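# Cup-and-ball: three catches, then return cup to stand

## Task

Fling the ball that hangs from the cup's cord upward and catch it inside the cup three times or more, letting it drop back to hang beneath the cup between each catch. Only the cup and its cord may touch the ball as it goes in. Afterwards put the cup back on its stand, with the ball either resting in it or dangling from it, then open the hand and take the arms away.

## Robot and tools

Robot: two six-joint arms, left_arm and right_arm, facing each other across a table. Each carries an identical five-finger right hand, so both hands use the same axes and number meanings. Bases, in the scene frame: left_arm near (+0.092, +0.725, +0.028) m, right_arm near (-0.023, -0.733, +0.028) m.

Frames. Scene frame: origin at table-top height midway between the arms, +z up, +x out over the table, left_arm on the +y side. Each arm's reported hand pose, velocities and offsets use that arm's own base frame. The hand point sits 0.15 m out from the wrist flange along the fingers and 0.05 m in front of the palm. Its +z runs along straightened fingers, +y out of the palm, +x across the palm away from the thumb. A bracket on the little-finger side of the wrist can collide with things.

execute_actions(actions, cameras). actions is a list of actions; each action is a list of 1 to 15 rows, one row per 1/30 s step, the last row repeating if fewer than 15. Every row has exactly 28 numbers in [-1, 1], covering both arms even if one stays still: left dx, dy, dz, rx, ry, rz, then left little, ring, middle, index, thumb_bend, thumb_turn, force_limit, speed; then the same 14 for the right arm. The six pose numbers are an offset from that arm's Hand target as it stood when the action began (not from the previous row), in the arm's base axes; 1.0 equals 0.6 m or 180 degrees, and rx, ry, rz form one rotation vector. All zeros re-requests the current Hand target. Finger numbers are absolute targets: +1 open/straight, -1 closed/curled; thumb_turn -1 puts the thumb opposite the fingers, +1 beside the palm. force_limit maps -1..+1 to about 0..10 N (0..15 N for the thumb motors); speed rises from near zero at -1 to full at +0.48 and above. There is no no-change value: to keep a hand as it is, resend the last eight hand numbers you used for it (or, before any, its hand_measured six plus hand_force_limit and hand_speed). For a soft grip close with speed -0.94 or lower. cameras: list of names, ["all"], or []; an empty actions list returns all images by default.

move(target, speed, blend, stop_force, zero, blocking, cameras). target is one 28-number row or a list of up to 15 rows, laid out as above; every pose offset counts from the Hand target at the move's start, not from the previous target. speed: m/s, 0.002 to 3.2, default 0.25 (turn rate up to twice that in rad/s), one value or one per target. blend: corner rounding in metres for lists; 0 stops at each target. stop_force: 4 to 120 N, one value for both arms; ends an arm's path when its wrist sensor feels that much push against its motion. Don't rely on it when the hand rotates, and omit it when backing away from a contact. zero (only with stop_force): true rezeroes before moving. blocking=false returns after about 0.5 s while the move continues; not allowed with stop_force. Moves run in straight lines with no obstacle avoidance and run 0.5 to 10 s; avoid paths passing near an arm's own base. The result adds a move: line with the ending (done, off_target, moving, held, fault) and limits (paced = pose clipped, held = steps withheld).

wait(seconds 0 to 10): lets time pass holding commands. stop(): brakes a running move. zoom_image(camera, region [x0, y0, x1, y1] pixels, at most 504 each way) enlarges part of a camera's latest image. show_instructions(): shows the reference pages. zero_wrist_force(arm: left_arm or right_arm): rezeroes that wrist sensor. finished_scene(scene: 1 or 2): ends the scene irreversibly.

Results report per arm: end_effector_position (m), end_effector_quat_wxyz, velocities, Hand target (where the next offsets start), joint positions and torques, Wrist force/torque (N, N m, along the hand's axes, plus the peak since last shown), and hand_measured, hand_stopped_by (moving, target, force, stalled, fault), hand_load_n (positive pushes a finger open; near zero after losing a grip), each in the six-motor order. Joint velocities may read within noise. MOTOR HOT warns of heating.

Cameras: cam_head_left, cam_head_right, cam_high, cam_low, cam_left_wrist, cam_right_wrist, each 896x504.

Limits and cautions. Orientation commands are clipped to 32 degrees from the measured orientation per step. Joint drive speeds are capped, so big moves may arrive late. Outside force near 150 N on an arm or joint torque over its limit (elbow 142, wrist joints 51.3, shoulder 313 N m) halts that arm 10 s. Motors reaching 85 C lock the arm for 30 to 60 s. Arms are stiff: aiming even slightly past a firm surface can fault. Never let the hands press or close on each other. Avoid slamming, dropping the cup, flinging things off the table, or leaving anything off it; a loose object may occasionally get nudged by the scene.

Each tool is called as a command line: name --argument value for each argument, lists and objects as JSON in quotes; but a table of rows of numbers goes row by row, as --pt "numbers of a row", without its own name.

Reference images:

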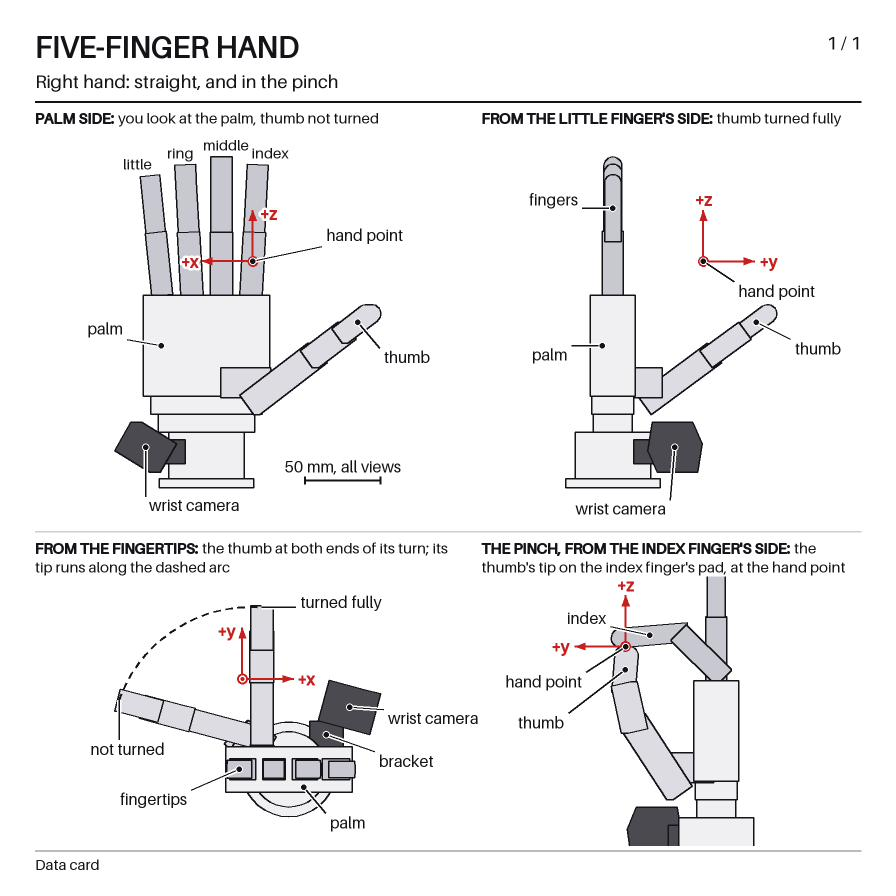

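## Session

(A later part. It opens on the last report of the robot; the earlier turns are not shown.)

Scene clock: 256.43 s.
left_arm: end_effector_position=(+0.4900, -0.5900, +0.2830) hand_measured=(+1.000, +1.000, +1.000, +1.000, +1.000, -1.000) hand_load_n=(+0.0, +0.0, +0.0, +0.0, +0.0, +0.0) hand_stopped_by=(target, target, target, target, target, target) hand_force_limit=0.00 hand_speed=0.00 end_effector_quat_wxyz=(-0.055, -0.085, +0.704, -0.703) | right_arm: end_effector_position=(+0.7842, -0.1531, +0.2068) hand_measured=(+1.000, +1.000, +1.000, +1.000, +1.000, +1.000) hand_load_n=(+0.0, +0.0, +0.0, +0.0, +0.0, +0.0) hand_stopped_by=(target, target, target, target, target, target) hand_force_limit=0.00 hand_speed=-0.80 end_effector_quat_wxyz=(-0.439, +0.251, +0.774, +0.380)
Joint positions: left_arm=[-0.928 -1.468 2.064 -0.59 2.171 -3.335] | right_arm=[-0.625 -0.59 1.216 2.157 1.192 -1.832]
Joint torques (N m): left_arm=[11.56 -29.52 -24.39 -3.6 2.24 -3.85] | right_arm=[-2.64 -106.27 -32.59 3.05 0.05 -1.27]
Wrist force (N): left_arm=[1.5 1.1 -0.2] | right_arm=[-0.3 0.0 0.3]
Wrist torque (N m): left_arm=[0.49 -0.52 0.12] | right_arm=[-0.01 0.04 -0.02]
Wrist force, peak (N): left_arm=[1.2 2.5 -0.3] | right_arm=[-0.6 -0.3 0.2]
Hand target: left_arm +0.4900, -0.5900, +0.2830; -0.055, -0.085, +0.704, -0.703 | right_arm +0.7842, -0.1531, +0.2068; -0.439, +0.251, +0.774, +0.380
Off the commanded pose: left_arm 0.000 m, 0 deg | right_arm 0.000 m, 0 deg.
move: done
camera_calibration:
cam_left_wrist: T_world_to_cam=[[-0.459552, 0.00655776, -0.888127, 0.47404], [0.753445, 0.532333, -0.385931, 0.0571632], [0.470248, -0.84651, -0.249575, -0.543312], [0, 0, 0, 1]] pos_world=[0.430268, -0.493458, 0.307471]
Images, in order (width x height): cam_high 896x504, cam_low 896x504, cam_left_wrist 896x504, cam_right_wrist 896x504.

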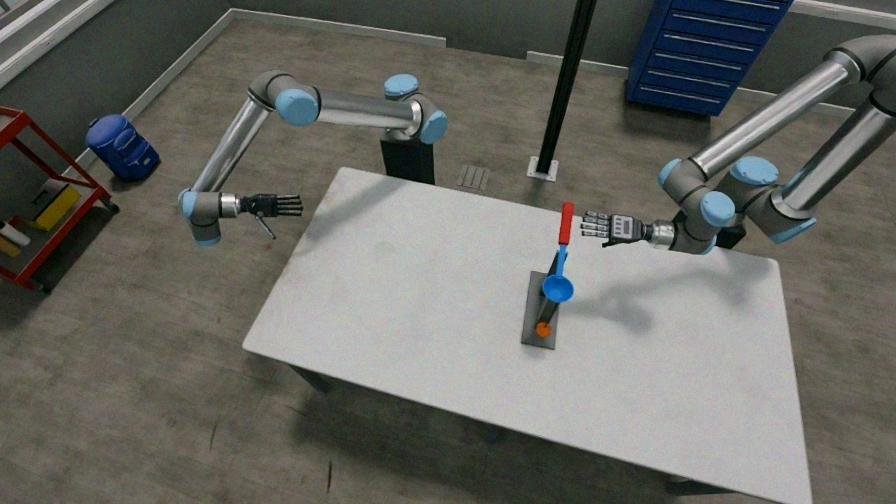

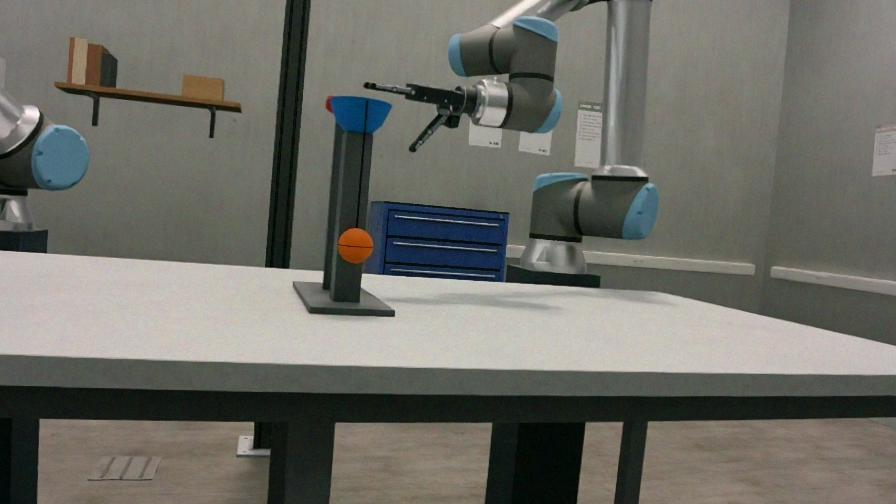

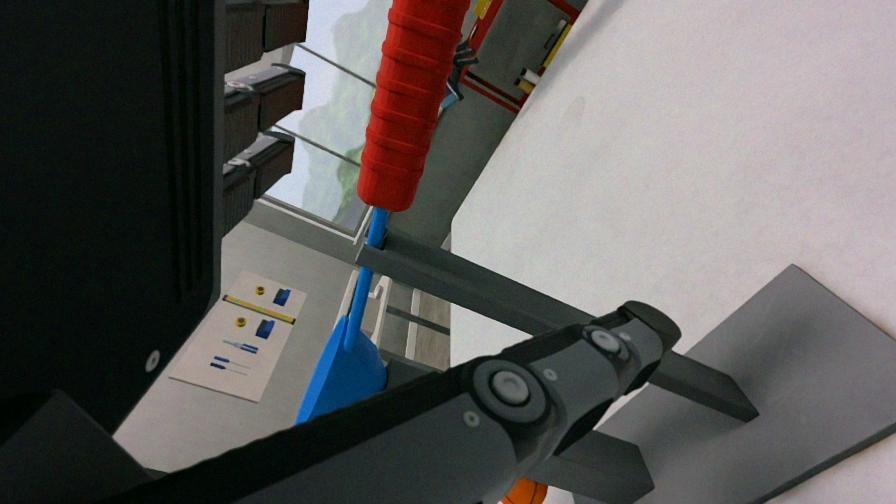

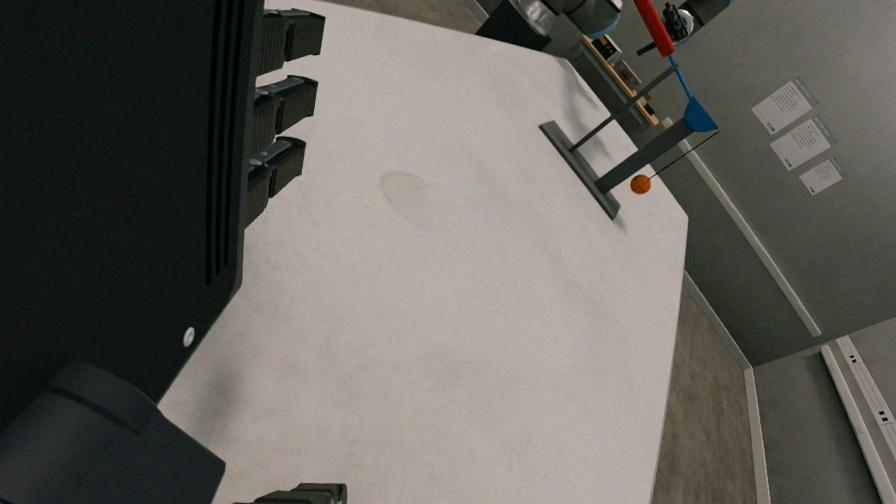

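move --target '[0,-0.2125,0,0,0,0,1,1,1,1,1,-1,0,0,0,0,0,0,0,0,1,1,1,1,1,1,0,-0.8]' --speed 0.08 --stop_force 8 --cameras '["cam_left_wrist", "cam_low", "cam_right_wrist"]'

move --target '[0,0,-0.02,0,0,0,1,1,1,1,1,-1,0,0,0,0,0,0,0,0,1,1,1,1,1,1,0,-0.8]' --speed 0.02 --stop_force 5 --cameras '["cam_left_wrist", "cam_low", "cam_right_wrist"]'

Scene clock: 269.13 s.
left_arm: end_effector_position=(+0.4900, -0.7175, +0.2830) hand_measured=(+1.000, +1.000, +1.000, +1.000, +1.000, -1.000) hand_load_n=(+0.0, +0.0, +0.0, +0.0, +0.0, +0.0) hand_stopped_by=(target, target, target, target, target, target) hand_force_limit=0.00 hand_speed=0.00 end_effector_quat_wxyz=(-0.055, -0.085, +0.704, -0.703) | right_arm: end_effector_position=(+0.7842, -0.1531, +0.2068) hand_measured=(+1.000, +1.000, +1.000, +1.000, +1.000, +1.000) hand_load_n=(+0.0, +0.0, +0.5, +0.0, +0.0, +0.0) hand_stopped_by=(target, target, target, target, target, target) hand_force_limit=0.00 hand_speed=-0.80 end_effector_quat_wxyz=(-0.439, +0.251, +0.774, +0.380)
Joint positions: left_arm=[-1.049 -1.34 1.909 -0.563 2.05 -3.336] | right_arm=[-0.625 -0.59 1.216 2.157 1.192 -1.832]
Joint torques (N m): left_arm=[-17.63 -39.81 -48.58 0.17 -2.59 -2.05] | right_arm=[-2.5 -106.73 -32.86 3.18 0.35 -1.21]
Wrist force (N): left_arm=[1.2 0.5 -0.9] | right_arm=[-0.3 -0.2 0.0]
Wrist torque (N m): left_arm=[0.46 -0.40 0.00] | right_arm=[-0.03 0.05 -0.03]
Wrist force, peak (N): left_arm=[2.1 1.1 -0.2] | right_arm=[-0.2 0.1 0.7]
Hand target: left_arm +0.4900, -0.7175, +0.2830; -0.055, -0.085, +0.704, -0.703 | right_arm +0.7842, -0.1531, +0.2068; -0.439, +0.251, +0.774, +0.380
Off the commanded pose: left_arm 0.000 m, 0 deg | right_arm 0.000 m, 0 deg.
move: done
camera_calibration:
cam_left_wrist: T_world_to_cam=[[-0.459552, 0.00655776, -0.888127, 0.474876], [0.753445, 0.532333, -0.385931, 0.125036], [0.470248, -0.84651, -0.249575, -0.651242], [0, 0, 0, 1]] pos_world=[0.430268, -0.620958, 0.307471]
Images, in order (width x height): cam_low 896x504, cam_left_wrist 896x504, cam_right_wrist 896x504.

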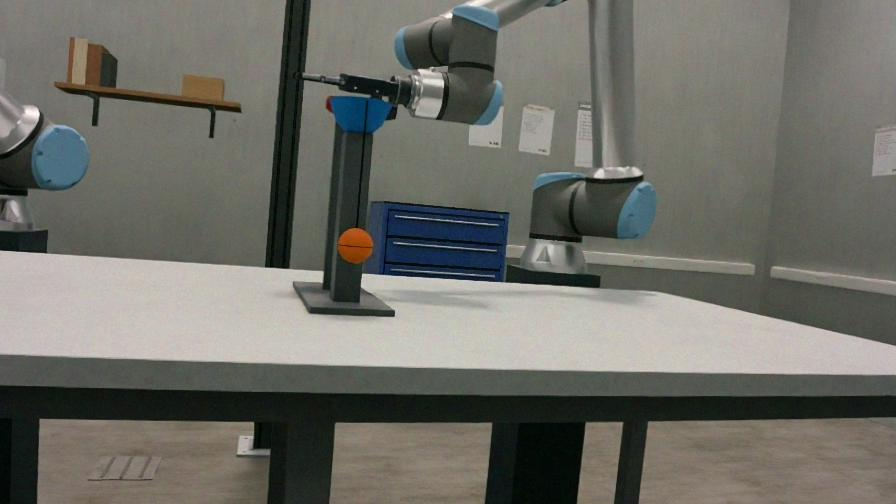

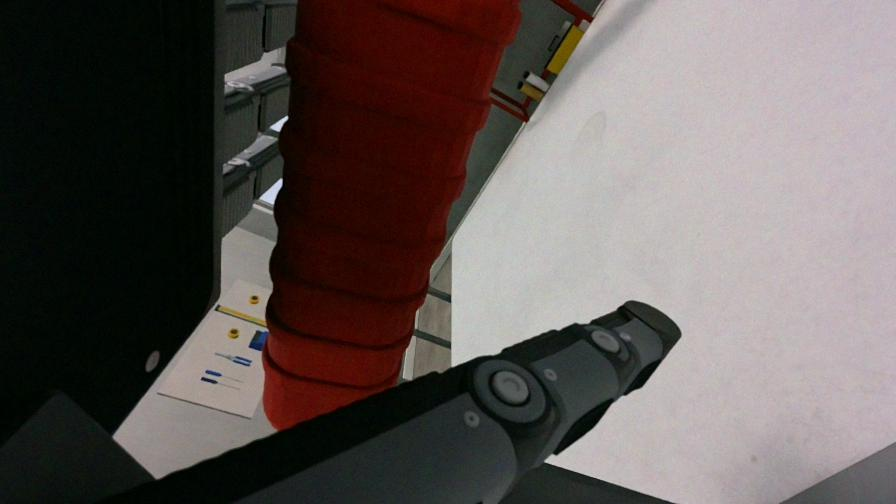

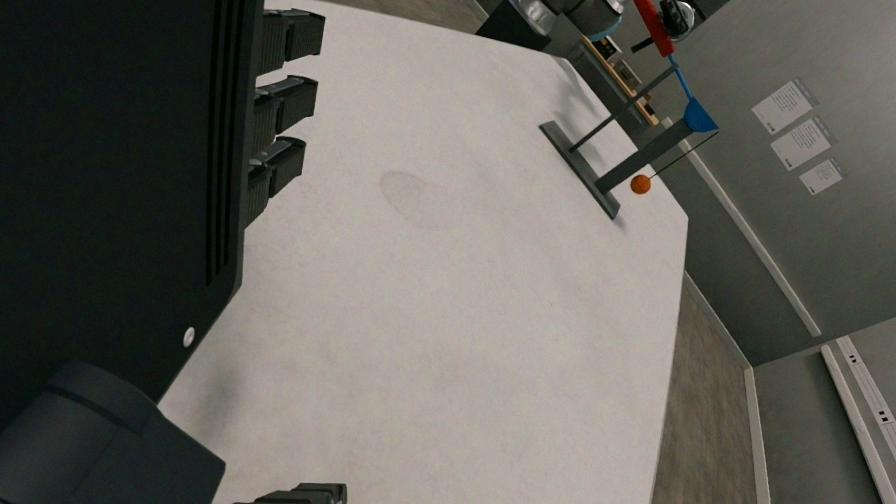

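Scene clock: 270.60 s.
left_arm: end_effector_position=(+0.4899, -0.7175, +0.2710) hand_measured=(+1.000, +1.000, +1.000, +1.000, +1.000, -1.000) hand_load_n=(+0.0, +0.0, -0.5, +0.0, +0.0, +0.0) hand_stopped_by=(target, target, target, target, target, target) hand_force_limit=0.00 hand_speed=0.00 end_effector_quat_wxyz=(-0.055, -0.085, +0.704, -0.703) | right_arm: end_effector_position=(+0.7842, -0.1531, +0.2068) hand_measured=(+1.000, +1.000, +1.000, +1.000, +1.000, +1.000) hand_load_n=(+0.0, +0.0, +0.0, +0.0, +0.0, +0.0) hand_stopped_by=(target, target, target, target, target, target) hand_force_limit=0.00 hand_speed=-0.80 end_effector_quat_wxyz=(-0.439, +0.251, +0.774, +0.380)
Joint positions: left_arm=[-1.049 -1.329 1.919 -0.585 2.05 -3.336] | right_arm=[-0.625 -0.59 1.216 2.157 1.192 -1.832]
Joint torques (N m): left_arm=[-15.22 -40.6 -23.45 -3.94 -2.36 1.54] | right_arm=[-3.41 -106.44 -32.78 2.92 0.25 -1.25]
Wrist force (N): left_arm=[1.4 0.9 -0.7] | right_arm=[-0.2 0.1 0.0]
Wrist torque (N m): left_arm=[0.49 -0.45 0.04] | right_arm=[0.01 0.02 -0.01]
Wrist force, peak (N): left_arm=[1.7 1.0 -0.8] | right_arm=[-0.4 -0.4 0.4]
Hand target: left_arm +0.4900, -0.7175, +0.2710; -0.055, -0.085, +0.704, -0.703 | right_arm +0.7842, -0.1531, +0.2068; -0.439, +0.251, +0.774, +0.380
Off the commanded pose: left_arm 0.000 m, 0 deg | right_arm 0.000 m, 0 deg.
move: done
camera_calibration:
cam_left_wrist: T_world_to_cam=[[-0.459552, 0.00655776, -0.888127, 0.464218], [0.753445, 0.532333, -0.385931, 0.120404], [0.470248, -0.84651, -0.249575, -0.654237], [0, 0, 0, 1]] pos_world=[0.430268, -0.620958, 0.295471]
Images, in order (width x height): cam_low 896x504, cam_left_wrist 896x504, cam_right_wrist 896x504.

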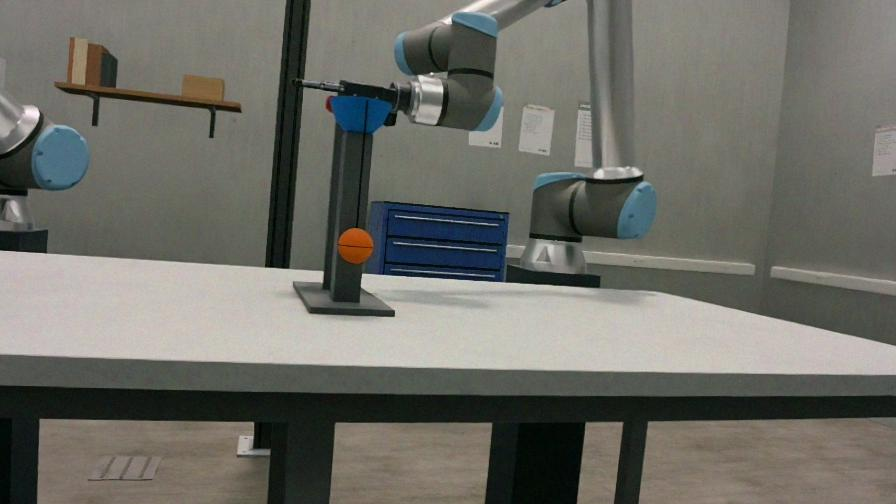

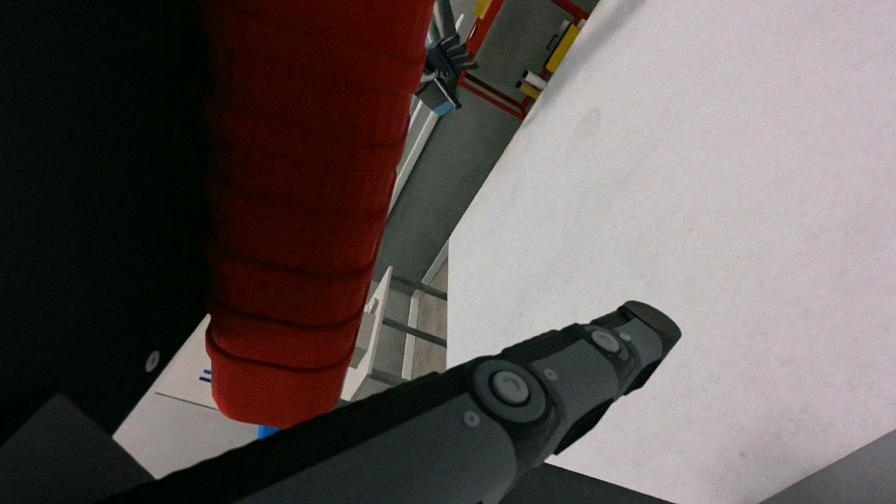

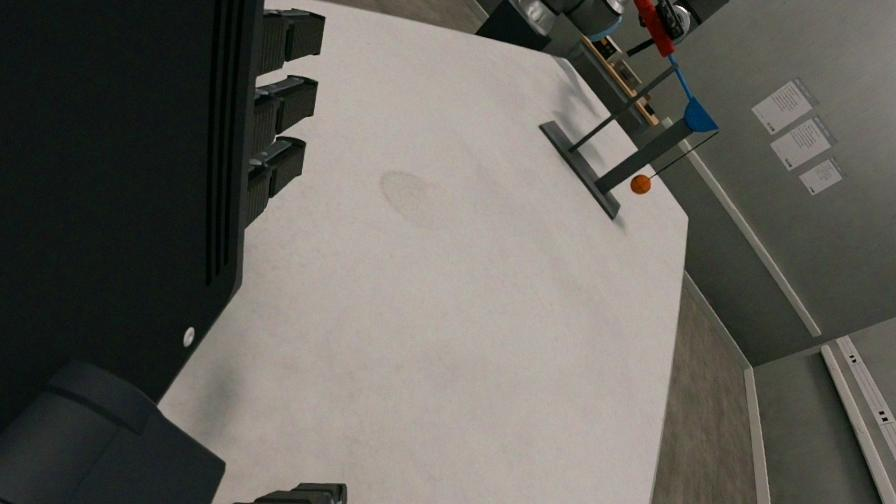

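zoom_image --camera "cam_left_wrist" --region '[100, 0, 500, 440]'

zoom_image --camera "cam_right_wrist" --region '[600, 0, 740, 140]'

zoom_image --camera "cam_low" --region '[280, 40, 440, 160]'

Scaled by 1.145.

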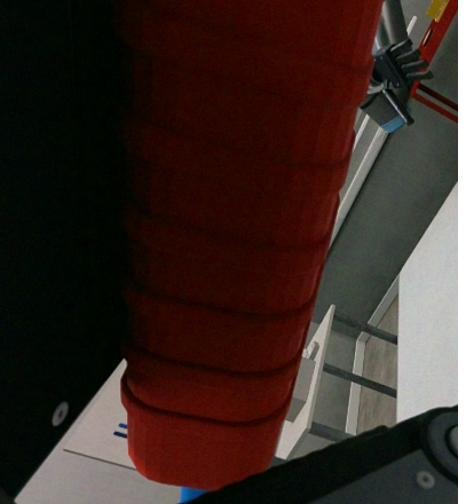

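Scaled by 3.600.

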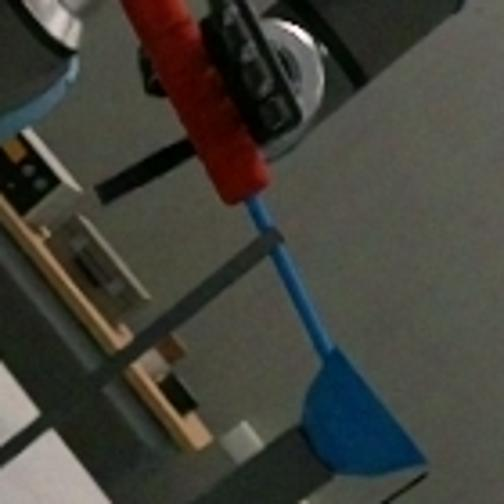

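Scaled by 3.150.

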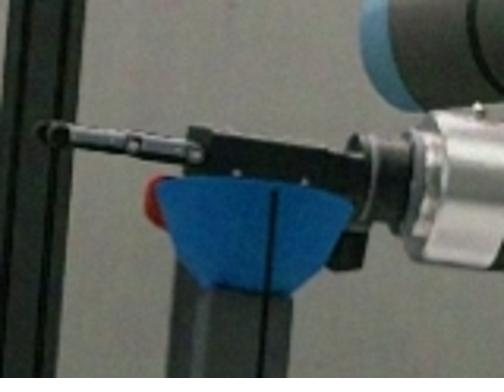

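move --pt "0 0 0 0 0 0 -0.1 -0.1 -0.1 -0.1 0.6 -1 -0.4 -0.4 0 0 0 0 0 0 1 1 1 1 1 1 0 -0.8" --pt "0 0 0 0 0 0 -0.6 -0.6 -0.6 -0.6 -0.2 -1 -0.4 -0.7 0 0 0 0 0 0 1 1 1 1 1 1 0 -0.8" --speed 0.1 --cameras '["cam_left_wrist", "cam_low", "cam_right_wrist"]'

Scene clock: 303.17 s.
left_arm: end_effector_position=(+0.4899, -0.7175, +0.2710) hand_measured=(-0.600, -0.600, -0.428, -0.600, +0.422, -1.000) hand_load_n=(+0.0, +0.0, +4.5, +0.5, +8.0, +0.5) hand_stopped_by=(target, target, force, target, force, target) hand_force_limit=-0.40 hand_speed=-0.70 end_effector_quat_wxyz=(-0.055, -0.085, +0.704, -0.703) | right_arm: end_effector_position=(+0.7842, -0.1531, +0.2068) hand_measured=(+1.000, +1.000, +1.000, +1.000, +1.000, +1.000) hand_load_n=(+0.0, +0.0, +0.0, +0.0, +0.0, +0.0) hand_stopped_by=(target, target, target, target, target, target) hand_force_limit=0.00 hand_speed=-0.80 end_effector_quat_wxyz=(-0.439, +0.251, +0.774, +0.380)
Joint positions: left_arm=[-1.049 -1.329 1.919 -0.585 2.05 -3.336] | right_arm=[-0.625 -0.59 1.216 2.157 1.192 -1.832]
Joint torques (N m): left_arm=[1.38 -41.66 -28.86 -0.83 0.22 1.98] | right_arm=[-3.8 -106.86 -32.94 3.02 0.47 -1.5]
Wrist force (N): left_arm=[1.3 1.4 0.6] | right_arm=[-0.2 -0.4 0.1]
Wrist torque (N m): left_arm=[0.46 -0.42 0.03] | right_arm=[-0.07 0.02 -0.02]
Wrist force, peak (N): left_arm=[1.6 1.5 0.0] | right_arm=[-0.6 -0.5 0.3]
Hand target: left_arm +0.4900, -0.7175, +0.2710; -0.055, -0.085, +0.704, -0.703 | right_arm +0.7842, -0.1531, +0.2068; -0.439, +0.251, +0.774, +0.380
Off the commanded pose: left_arm 0.000 m, 0 deg | right_arm 0.000 m, 0 deg.
move: done
camera_calibration:
cam_left_wrist: T_world_to_cam=[[-0.459553, 0.00655733, -0.888126, 0.464218], [0.753444, 0.532333, -0.385932, 0.120405], [0.470248, -0.84651, -0.249575, -0.654237], [0, 0, 0, 1]] pos_world=[0.430268, -0.620958, 0.295471]
Images, in order (width x height): cam_low 896x504, cam_left_wrist 896x504, cam_right_wrist 896x504.

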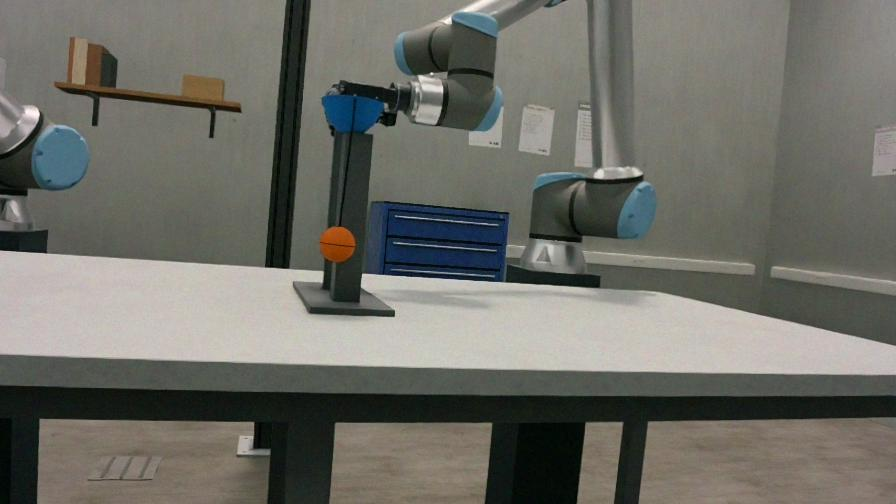

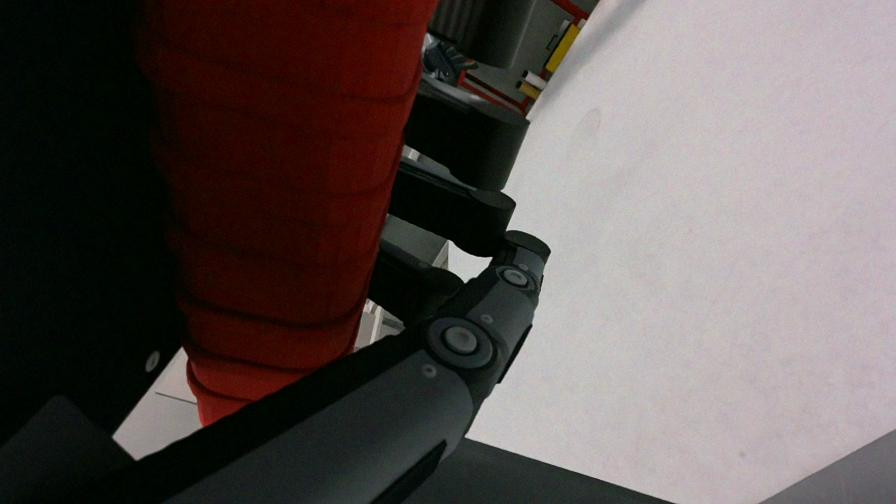

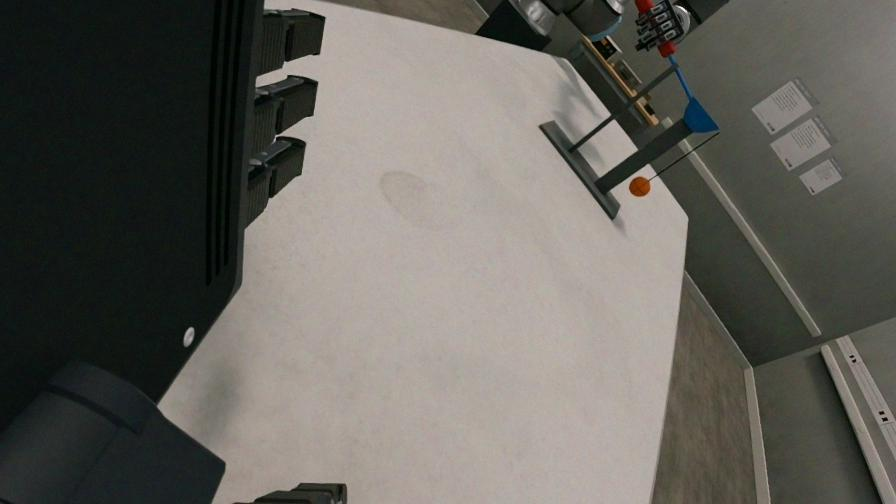

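move --pt "0 0 0 0 0 0 -0.6 -0.6 -0.428 -0.6 0.9 -1 -0.4 -0.4 0 0 0 0 0 0 1 1 1 1 1 1 0 -0.8" --pt "0 0 0 0 0 0 -1 -1 -1 -1 0.9 -1 -0.5 -0.85 0 0 0 0 0 0 1 1 1 1 1 1 0 -0.8" --speed 0.1 --cameras '["cam_left_wrist", "cam_low", "cam_right_wrist"]'

Scene clock: 322.53 s.
left_arm: end_effector_position=(+0.4900, -0.7175, +0.2710) hand_measured=(-0.876, -0.806, -0.760, -0.654, +0.900, -1.000) hand_load_n=(+1.0, +0.0, +3.0, +0.0, +0.0, +0.0) hand_stopped_by=(force, force, force, force, target, target) hand_force_limit=-0.50 hand_speed=-0.85 end_effector_quat_wxyz=(-0.055, -0.085, +0.704, -0.703) | right_arm: end_effector_position=(+0.7842, -0.1531, +0.2068) hand_measured=(+1.000, +1.000, +1.000, +1.000, +1.000, +1.000) hand_load_n=(+0.0, +0.0, +0.0, +0.0, +0.0, +0.0) hand_stopped_by=(target, target, target, target, target, target) hand_force_limit=0.00 hand_speed=-0.80 end_effector_quat_wxyz=(-0.439, +0.251, +0.774, +0.380)
Joint positions: left_arm=[-1.049 -1.329 1.919 -0.585 2.05 -3.336] | right_arm=[-0.625 -0.59 1.216 2.157 1.192 -1.832]
Joint torques (N m): left_arm=[-1.09 -42.56 -47.07 -0.41 -0.18 1.68] | right_arm=[-3.89 -107.82 -32.8 3.08 0.36 -1.51]
Wrist force (N): left_arm=[1.9 1.9 1.1] | right_arm=[-0.3 -0.2 0.0]
Wrist torque (N m): left_arm=[0.43 -0.46 0.01] | right_arm=[-0.03 0.05 -0.03]
Wrist force, peak (N): left_arm=[2.6 2.3 1.8] | right_arm=[-0.4 -0.6 0.4]
Hand target: left_arm +0.4900, -0.7175, +0.2710; -0.055, -0.085, +0.704, -0.703 | right_arm +0.7842, -0.1531, +0.2068; -0.439, +0.251, +0.774, +0.380
Off the commanded pose: left_arm 0.000 m, 0 deg | right_arm 0.000 m, 0 deg.
move: done
camera_calibration:
cam_left_wrist: T_world_to_cam=[[-0.459552, 0.00655776, -0.888127, 0.464218], [0.753445, 0.532333, -0.385931, 0.120404], [0.470248, -0.84651, -0.249575, -0.654237], [0, 0, 0, 1]] pos_world=[0.430268, -0.620958, 0.295471]
Images, in order (width x height): cam_low 896x504, cam_left_wrist 896x504, cam_right_wrist 896x504.

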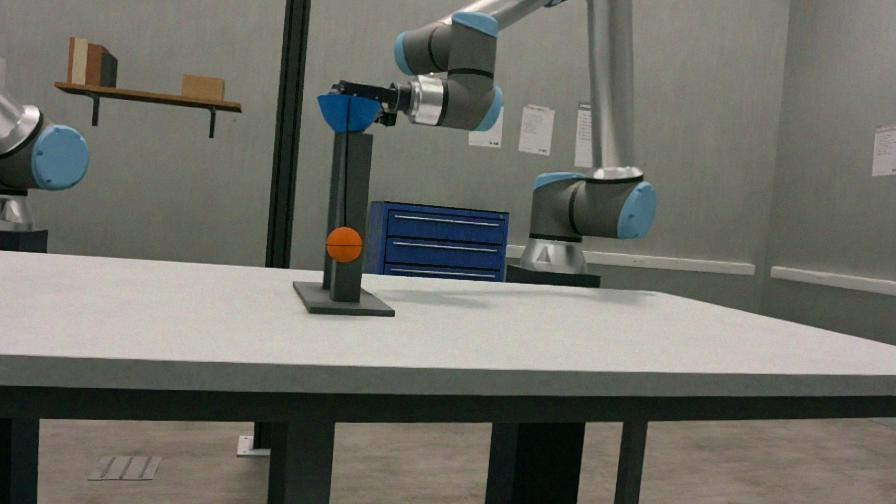

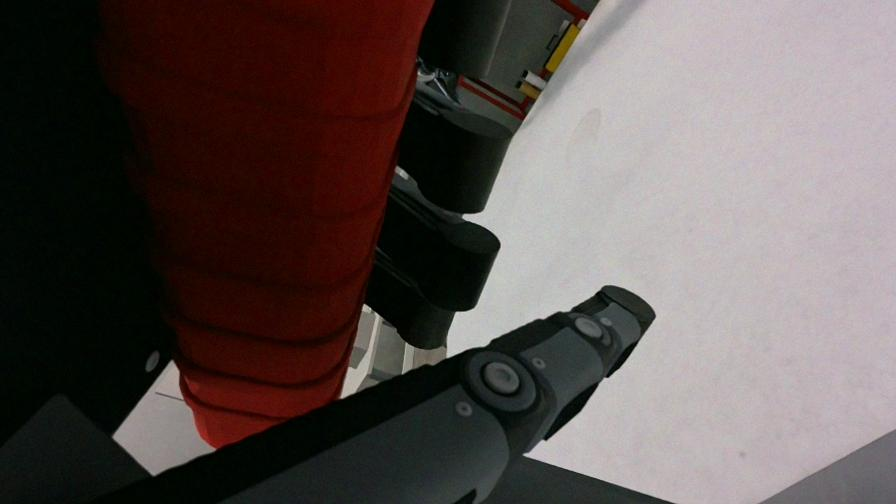

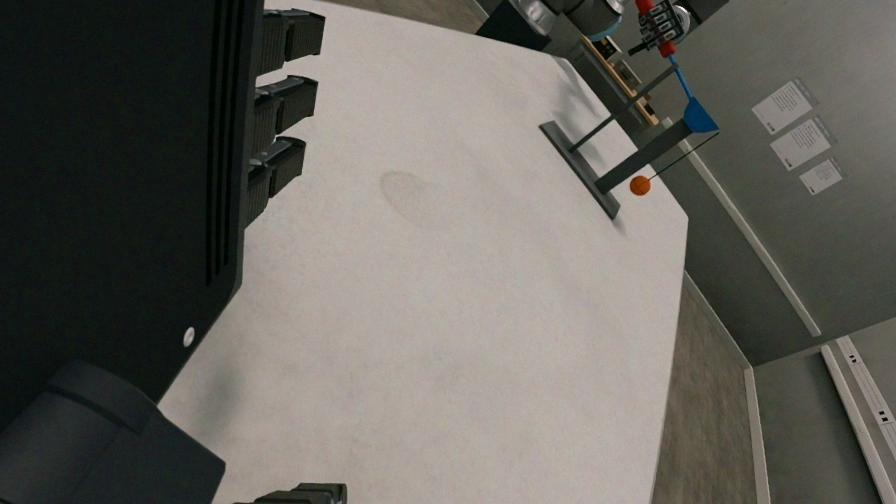

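move --target '[0,0,0,0,0,0,-1,-1,-1,-1,-1,-1,-0.4,-0.75,0,0,0,0,0,0,1,1,1,1,1,1,0,-0.8]' --speed 0.1 --cameras '["cam_left_wrist", "cam_low", "cam_right_wrist"]'

Scene clock: 331.17 s.
left_arm: end_effector_position=(+0.4900, -0.7175, +0.2710) hand_measured=(-0.876, -0.806, -0.760, -0.654, +0.524, -1.000) hand_load_n=(+0.5, +0.0, +3.0, +0.0, +5.5, +1.0) hand_stopped_by=(force, force, force, force, force, target) hand_force_limit=-0.40 hand_speed=-0.75 end_effector_quat_wxyz=(-0.055, -0.085, +0.704, -0.703) | right_arm: end_effector_position=(+0.7842, -0.1531, +0.2068) hand_measured=(+1.000, +1.000, +1.000, +1.000, +1.000, +1.000) hand_load_n=(+0.0, +0.0, +0.0, +0.0, +0.0, +0.0) hand_stopped_by=(target, target, target, target, target, target) hand_force_limit=0.00 hand_speed=-0.80 end_effector_quat_wxyz=(-0.439, +0.251, +0.774, +0.380)
Joint positions: left_arm=[-1.049 -1.329 1.919 -0.585 2.05 -3.336] | right_arm=[-0.625 -0.59 1.216 2.157 1.192 -1.832]
Joint torques (N m): left_arm=[1.55 -41.95 -47.37 -0.47 -0.31 1.44] | right_arm=[-3.3 -107.72 -32.86 3 0.58 -1.52]
Wrist force (N): left_arm=[1.8 1.9 1.1] | right_arm=[-0.2 -0.3 0.1]
Wrist torque (N m): left_arm=[0.43 -0.44 -0.01] | right_arm=[-0.06 0.02 -0.02]
Wrist force, peak (N): left_arm=[2.1 2.0 1.0] | right_arm=[-0.6 -0.4 0.4]
Hand target: left_arm +0.4900, -0.7175, +0.2710; -0.055, -0.085, +0.704, -0.703 | right_arm +0.7842, -0.1531, +0.2068; -0.439, +0.251, +0.774, +0.380
Off the commanded pose: left_arm 0.000 m, 0 deg | right_arm 0.000 m, 0 deg.
move: done
camera_calibration:
cam_left_wrist: T_world_to_cam=[[-0.459552, 0.00655776, -0.888127, 0.464218], [0.753445, 0.532333, -0.385931, 0.120404], [0.470248, -0.84651, -0.249575, -0.654237], [0, 0, 0, 1]] pos_world=[0.430268, -0.620958, 0.295471]
Images, in order (width x height): cam_low 896x504, cam_left_wrist 896x504, cam_right_wrist 896x504.

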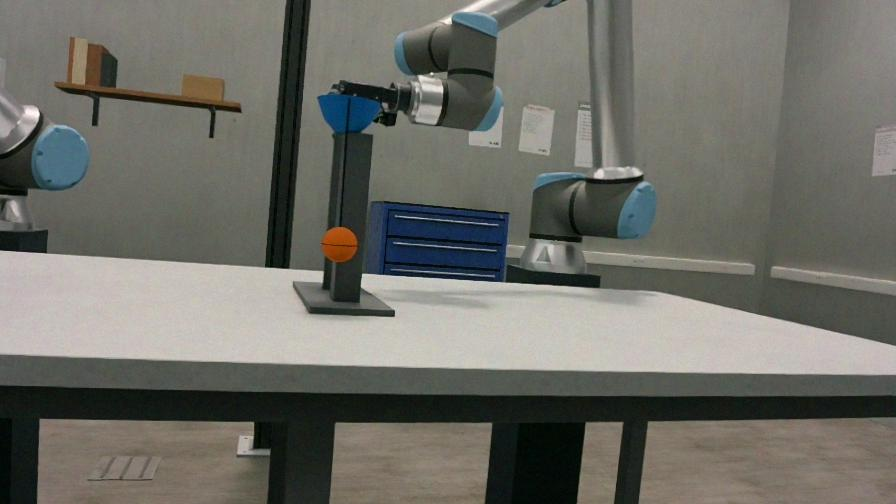

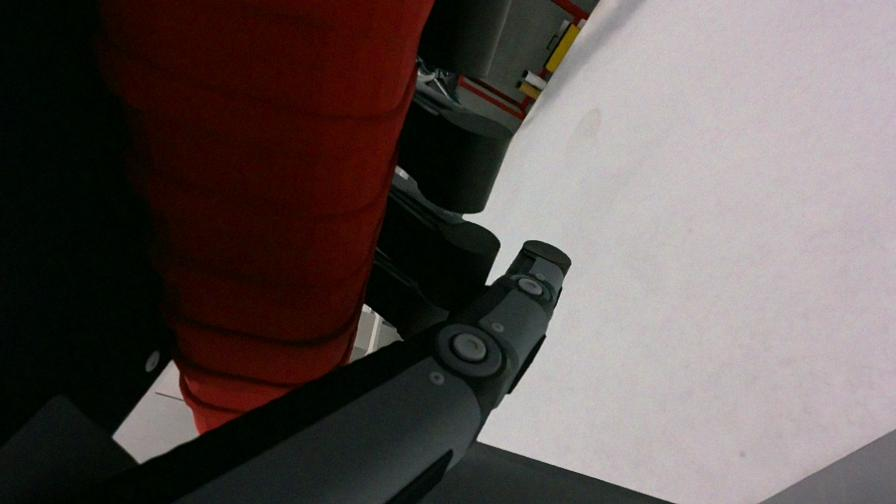

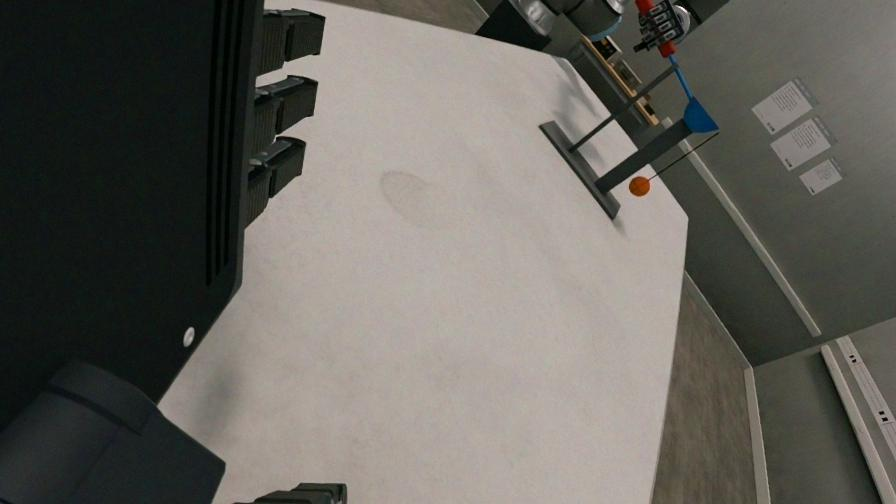

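zoom_image --camera "cam_left_wrist" --region '[240, 0, 640, 440]'

zoom_image --camera "cam_right_wrist" --region '[610, 0, 730, 100]'

zoom_image --camera "cam_low" --region '[280, 60, 440, 160]'

Scaled by 1.145.

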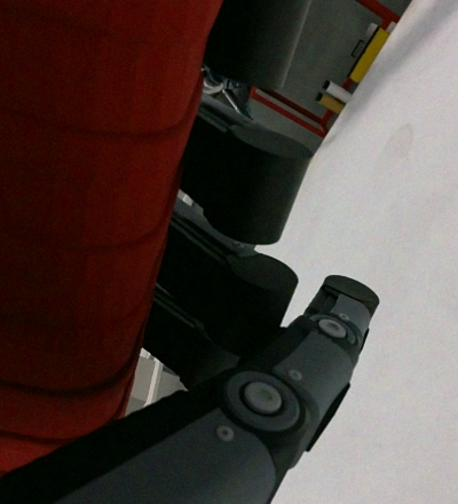

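Scaled by 4.200.

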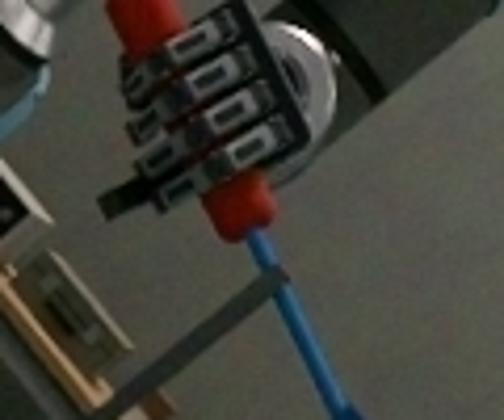

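Scaled by 3.150.

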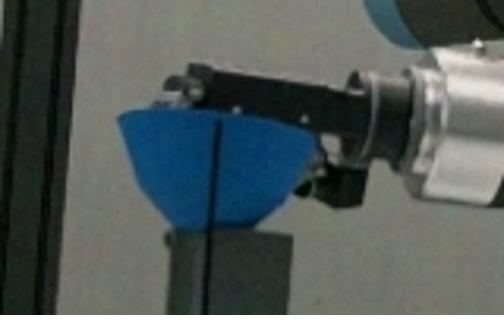

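move --target '[0,0,0,0,0,0,-0.99,-0.99,-0.99,-0.99,-0.99,-1,0.2,-0.85,0,0,0,0,0,0,1,1,1,1,1,1,0,-0.8]' --speed 0.1 --cameras '["cam_left_wrist", "cam_low", "cam_right_wrist"]'

wait --seconds 1 --cameras '[]'

Scene clock: 347.97 s.
left_arm: end_effector_position=(+0.4900, -0.7175, +0.2710) hand_measured=(-0.902, -0.846, -0.770, -0.706, +0.508, -1.000) hand_load_n=(+3.0, +6.5, +8.0, +7.0, +9.0, +1.5) hand_stopped_by=(force, force, force, force, force, target) hand_force_limit=0.20 hand_speed=-0.85 end_effector_quat_wxyz=(-0.055, -0.085, +0.704, -0.703) | right_arm: end_effector_position=(+0.7842, -0.1531, +0.2068) hand_measured=(+1.000, +1.000, +1.000, +1.000, +1.000, +1.000) hand_load_n=(+0.0, +0.0, +0.0, +0.0, +0.0, +0.0) hand_stopped_by=(target, target, target, target, target, target) hand_force_limit=0.00 hand_speed=-0.80 end_effector_quat_wxyz=(-0.439, +0.251, +0.774, +0.380)
Joint positions: left_arm=[-1.049 -1.329 1.919 -0.585 2.05 -3.336] | right_arm=[-0.625 -0.59 1.216 2.157 1.192 -1.832]
Joint torques (N m): left_arm=[-0.71 -42.61 -46.79 -0.85 -0.07 2.07] | right_arm=[-2.98 -108.27 -32.9 3.04 0.42 -1.7]
Wrist force (N): left_arm=[3.0 2.6 5.7] | right_arm=[-0.5 -0.3 -0.1]
Wrist torque (N m): left_arm=[0.29 -0.25 0.04] | right_arm=[-0.04 0.09 -0.04]
Wrist force, peak (N): left_arm=[3.0 2.6 5.7] | right_arm=[-0.6 0.0 0.5]
Hand target: left_arm +0.4900, -0.7175, +0.2710; -0.055, -0.085, +0.704, -0.703 | right_arm +0.7842, -0.1531, +0.2068; -0.439, +0.251, +0.774, +0.380
Off the commanded pose: left_arm 0.000 m, 0 deg | right_arm 0.000 m, 0 deg.
move: done
camera_calibration:
cam_left_wrist: T_world_to_cam=[[-0.459552, 0.00655776, -0.888127, 0.464218], [0.753445, 0.532333, -0.385931, 0.120404], [0.470248, -0.84651, -0.249575, -0.654237], [0, 0, 0, 1]] pos_world=[0.430268, -0.620958, 0.295471]
Images, in order (width x height): cam_low 896x504, cam_left_wrist 896x504, cam_right_wrist 896x504.

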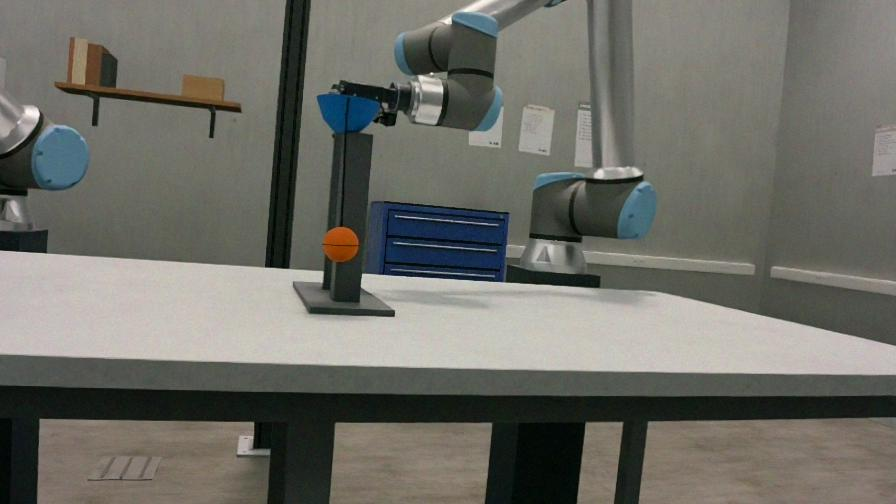

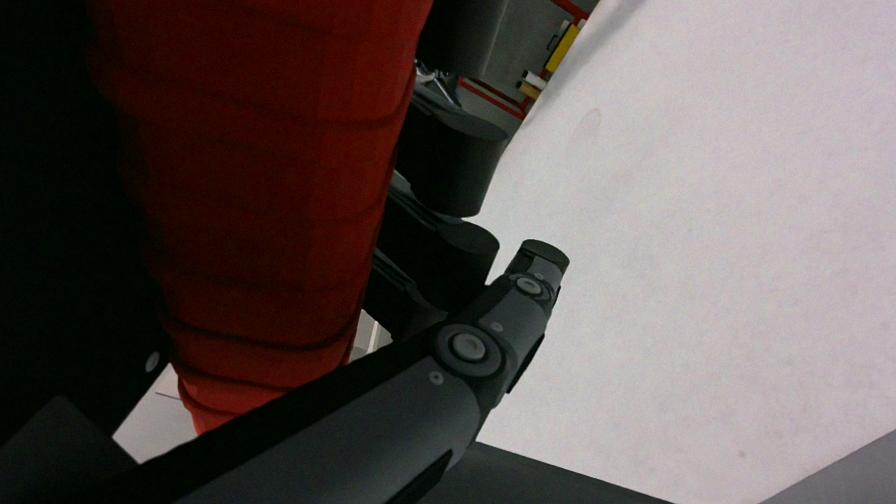

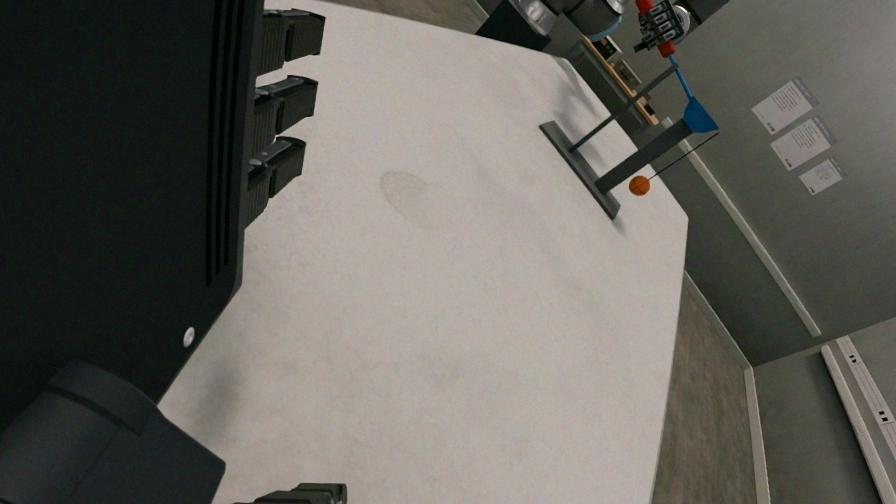

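Scene clock: 348.97 s.
left_arm: end_effector_position=(+0.4900, -0.7175, +0.2710) hand_measured=(-0.902, -0.846, -0.770, -0.706, +0.508, -1.000) hand_load_n=(+3.0, +6.5, +8.5, +6.5, +9.0, +1.5) hand_stopped_by=(force, force, force, force, force, target) hand_force_limit=0.20 hand_speed=-0.85 end_effector_quat_wxyz=(-0.055, -0.085, +0.704, -0.703) | right_arm: end_effector_position=(+0.7842, -0.1531, +0.2068) hand_measured=(+1.000, +1.000, +1.000, +1.000, +1.000, +1.000) hand_load_n=(+0.0, +0.0, +0.0, +0.0, +0.0, +0.0) hand_stopped_by=(target, target, target, target, target, target) hand_force_limit=0.00 hand_speed=-0.80 end_effector_quat_wxyz=(-0.439, +0.251, +0.774, +0.380)
Joint positions: left_arm=[-1.049 -1.329 1.919 -0.585 2.05 -3.336] | right_arm=[-0.625 -0.59 1.216 2.157 1.192 -1.832]
Joint torques (N m): left_arm=[0.45 -44.11 -46.1 -0.74 0.11 1.46] | right_arm=[-3.41 -107.21 -32.99 3.04 0.52 -1.61]
Wrist force (N): left_arm=[2.9 2.3 5.6] | right_arm=[-0.3 0.1 0.1]
Wrist torque (N m): left_arm=[0.26 -0.24 0.03] | right_arm=[0.00 0.04 -0.02]
Wrist force, peak (N): left_arm=[2.8 2.5 5.8] | right_arm=[-0.1 -0.4 0.7]
Hand target: left_arm +0.4900, -0.7175, +0.2710; -0.055, -0.085, +0.704, -0.703 | right_arm +0.7842, -0.1531, +0.2068; -0.439, +0.251, +0.774, +0.380
Off the commanded pose: left_arm 0.000 m, 0 deg | right_arm 0.000 m, 0 deg.
wait: 1.00 s; at rest by 0.17 s
No camera images: "cameras" was empty.


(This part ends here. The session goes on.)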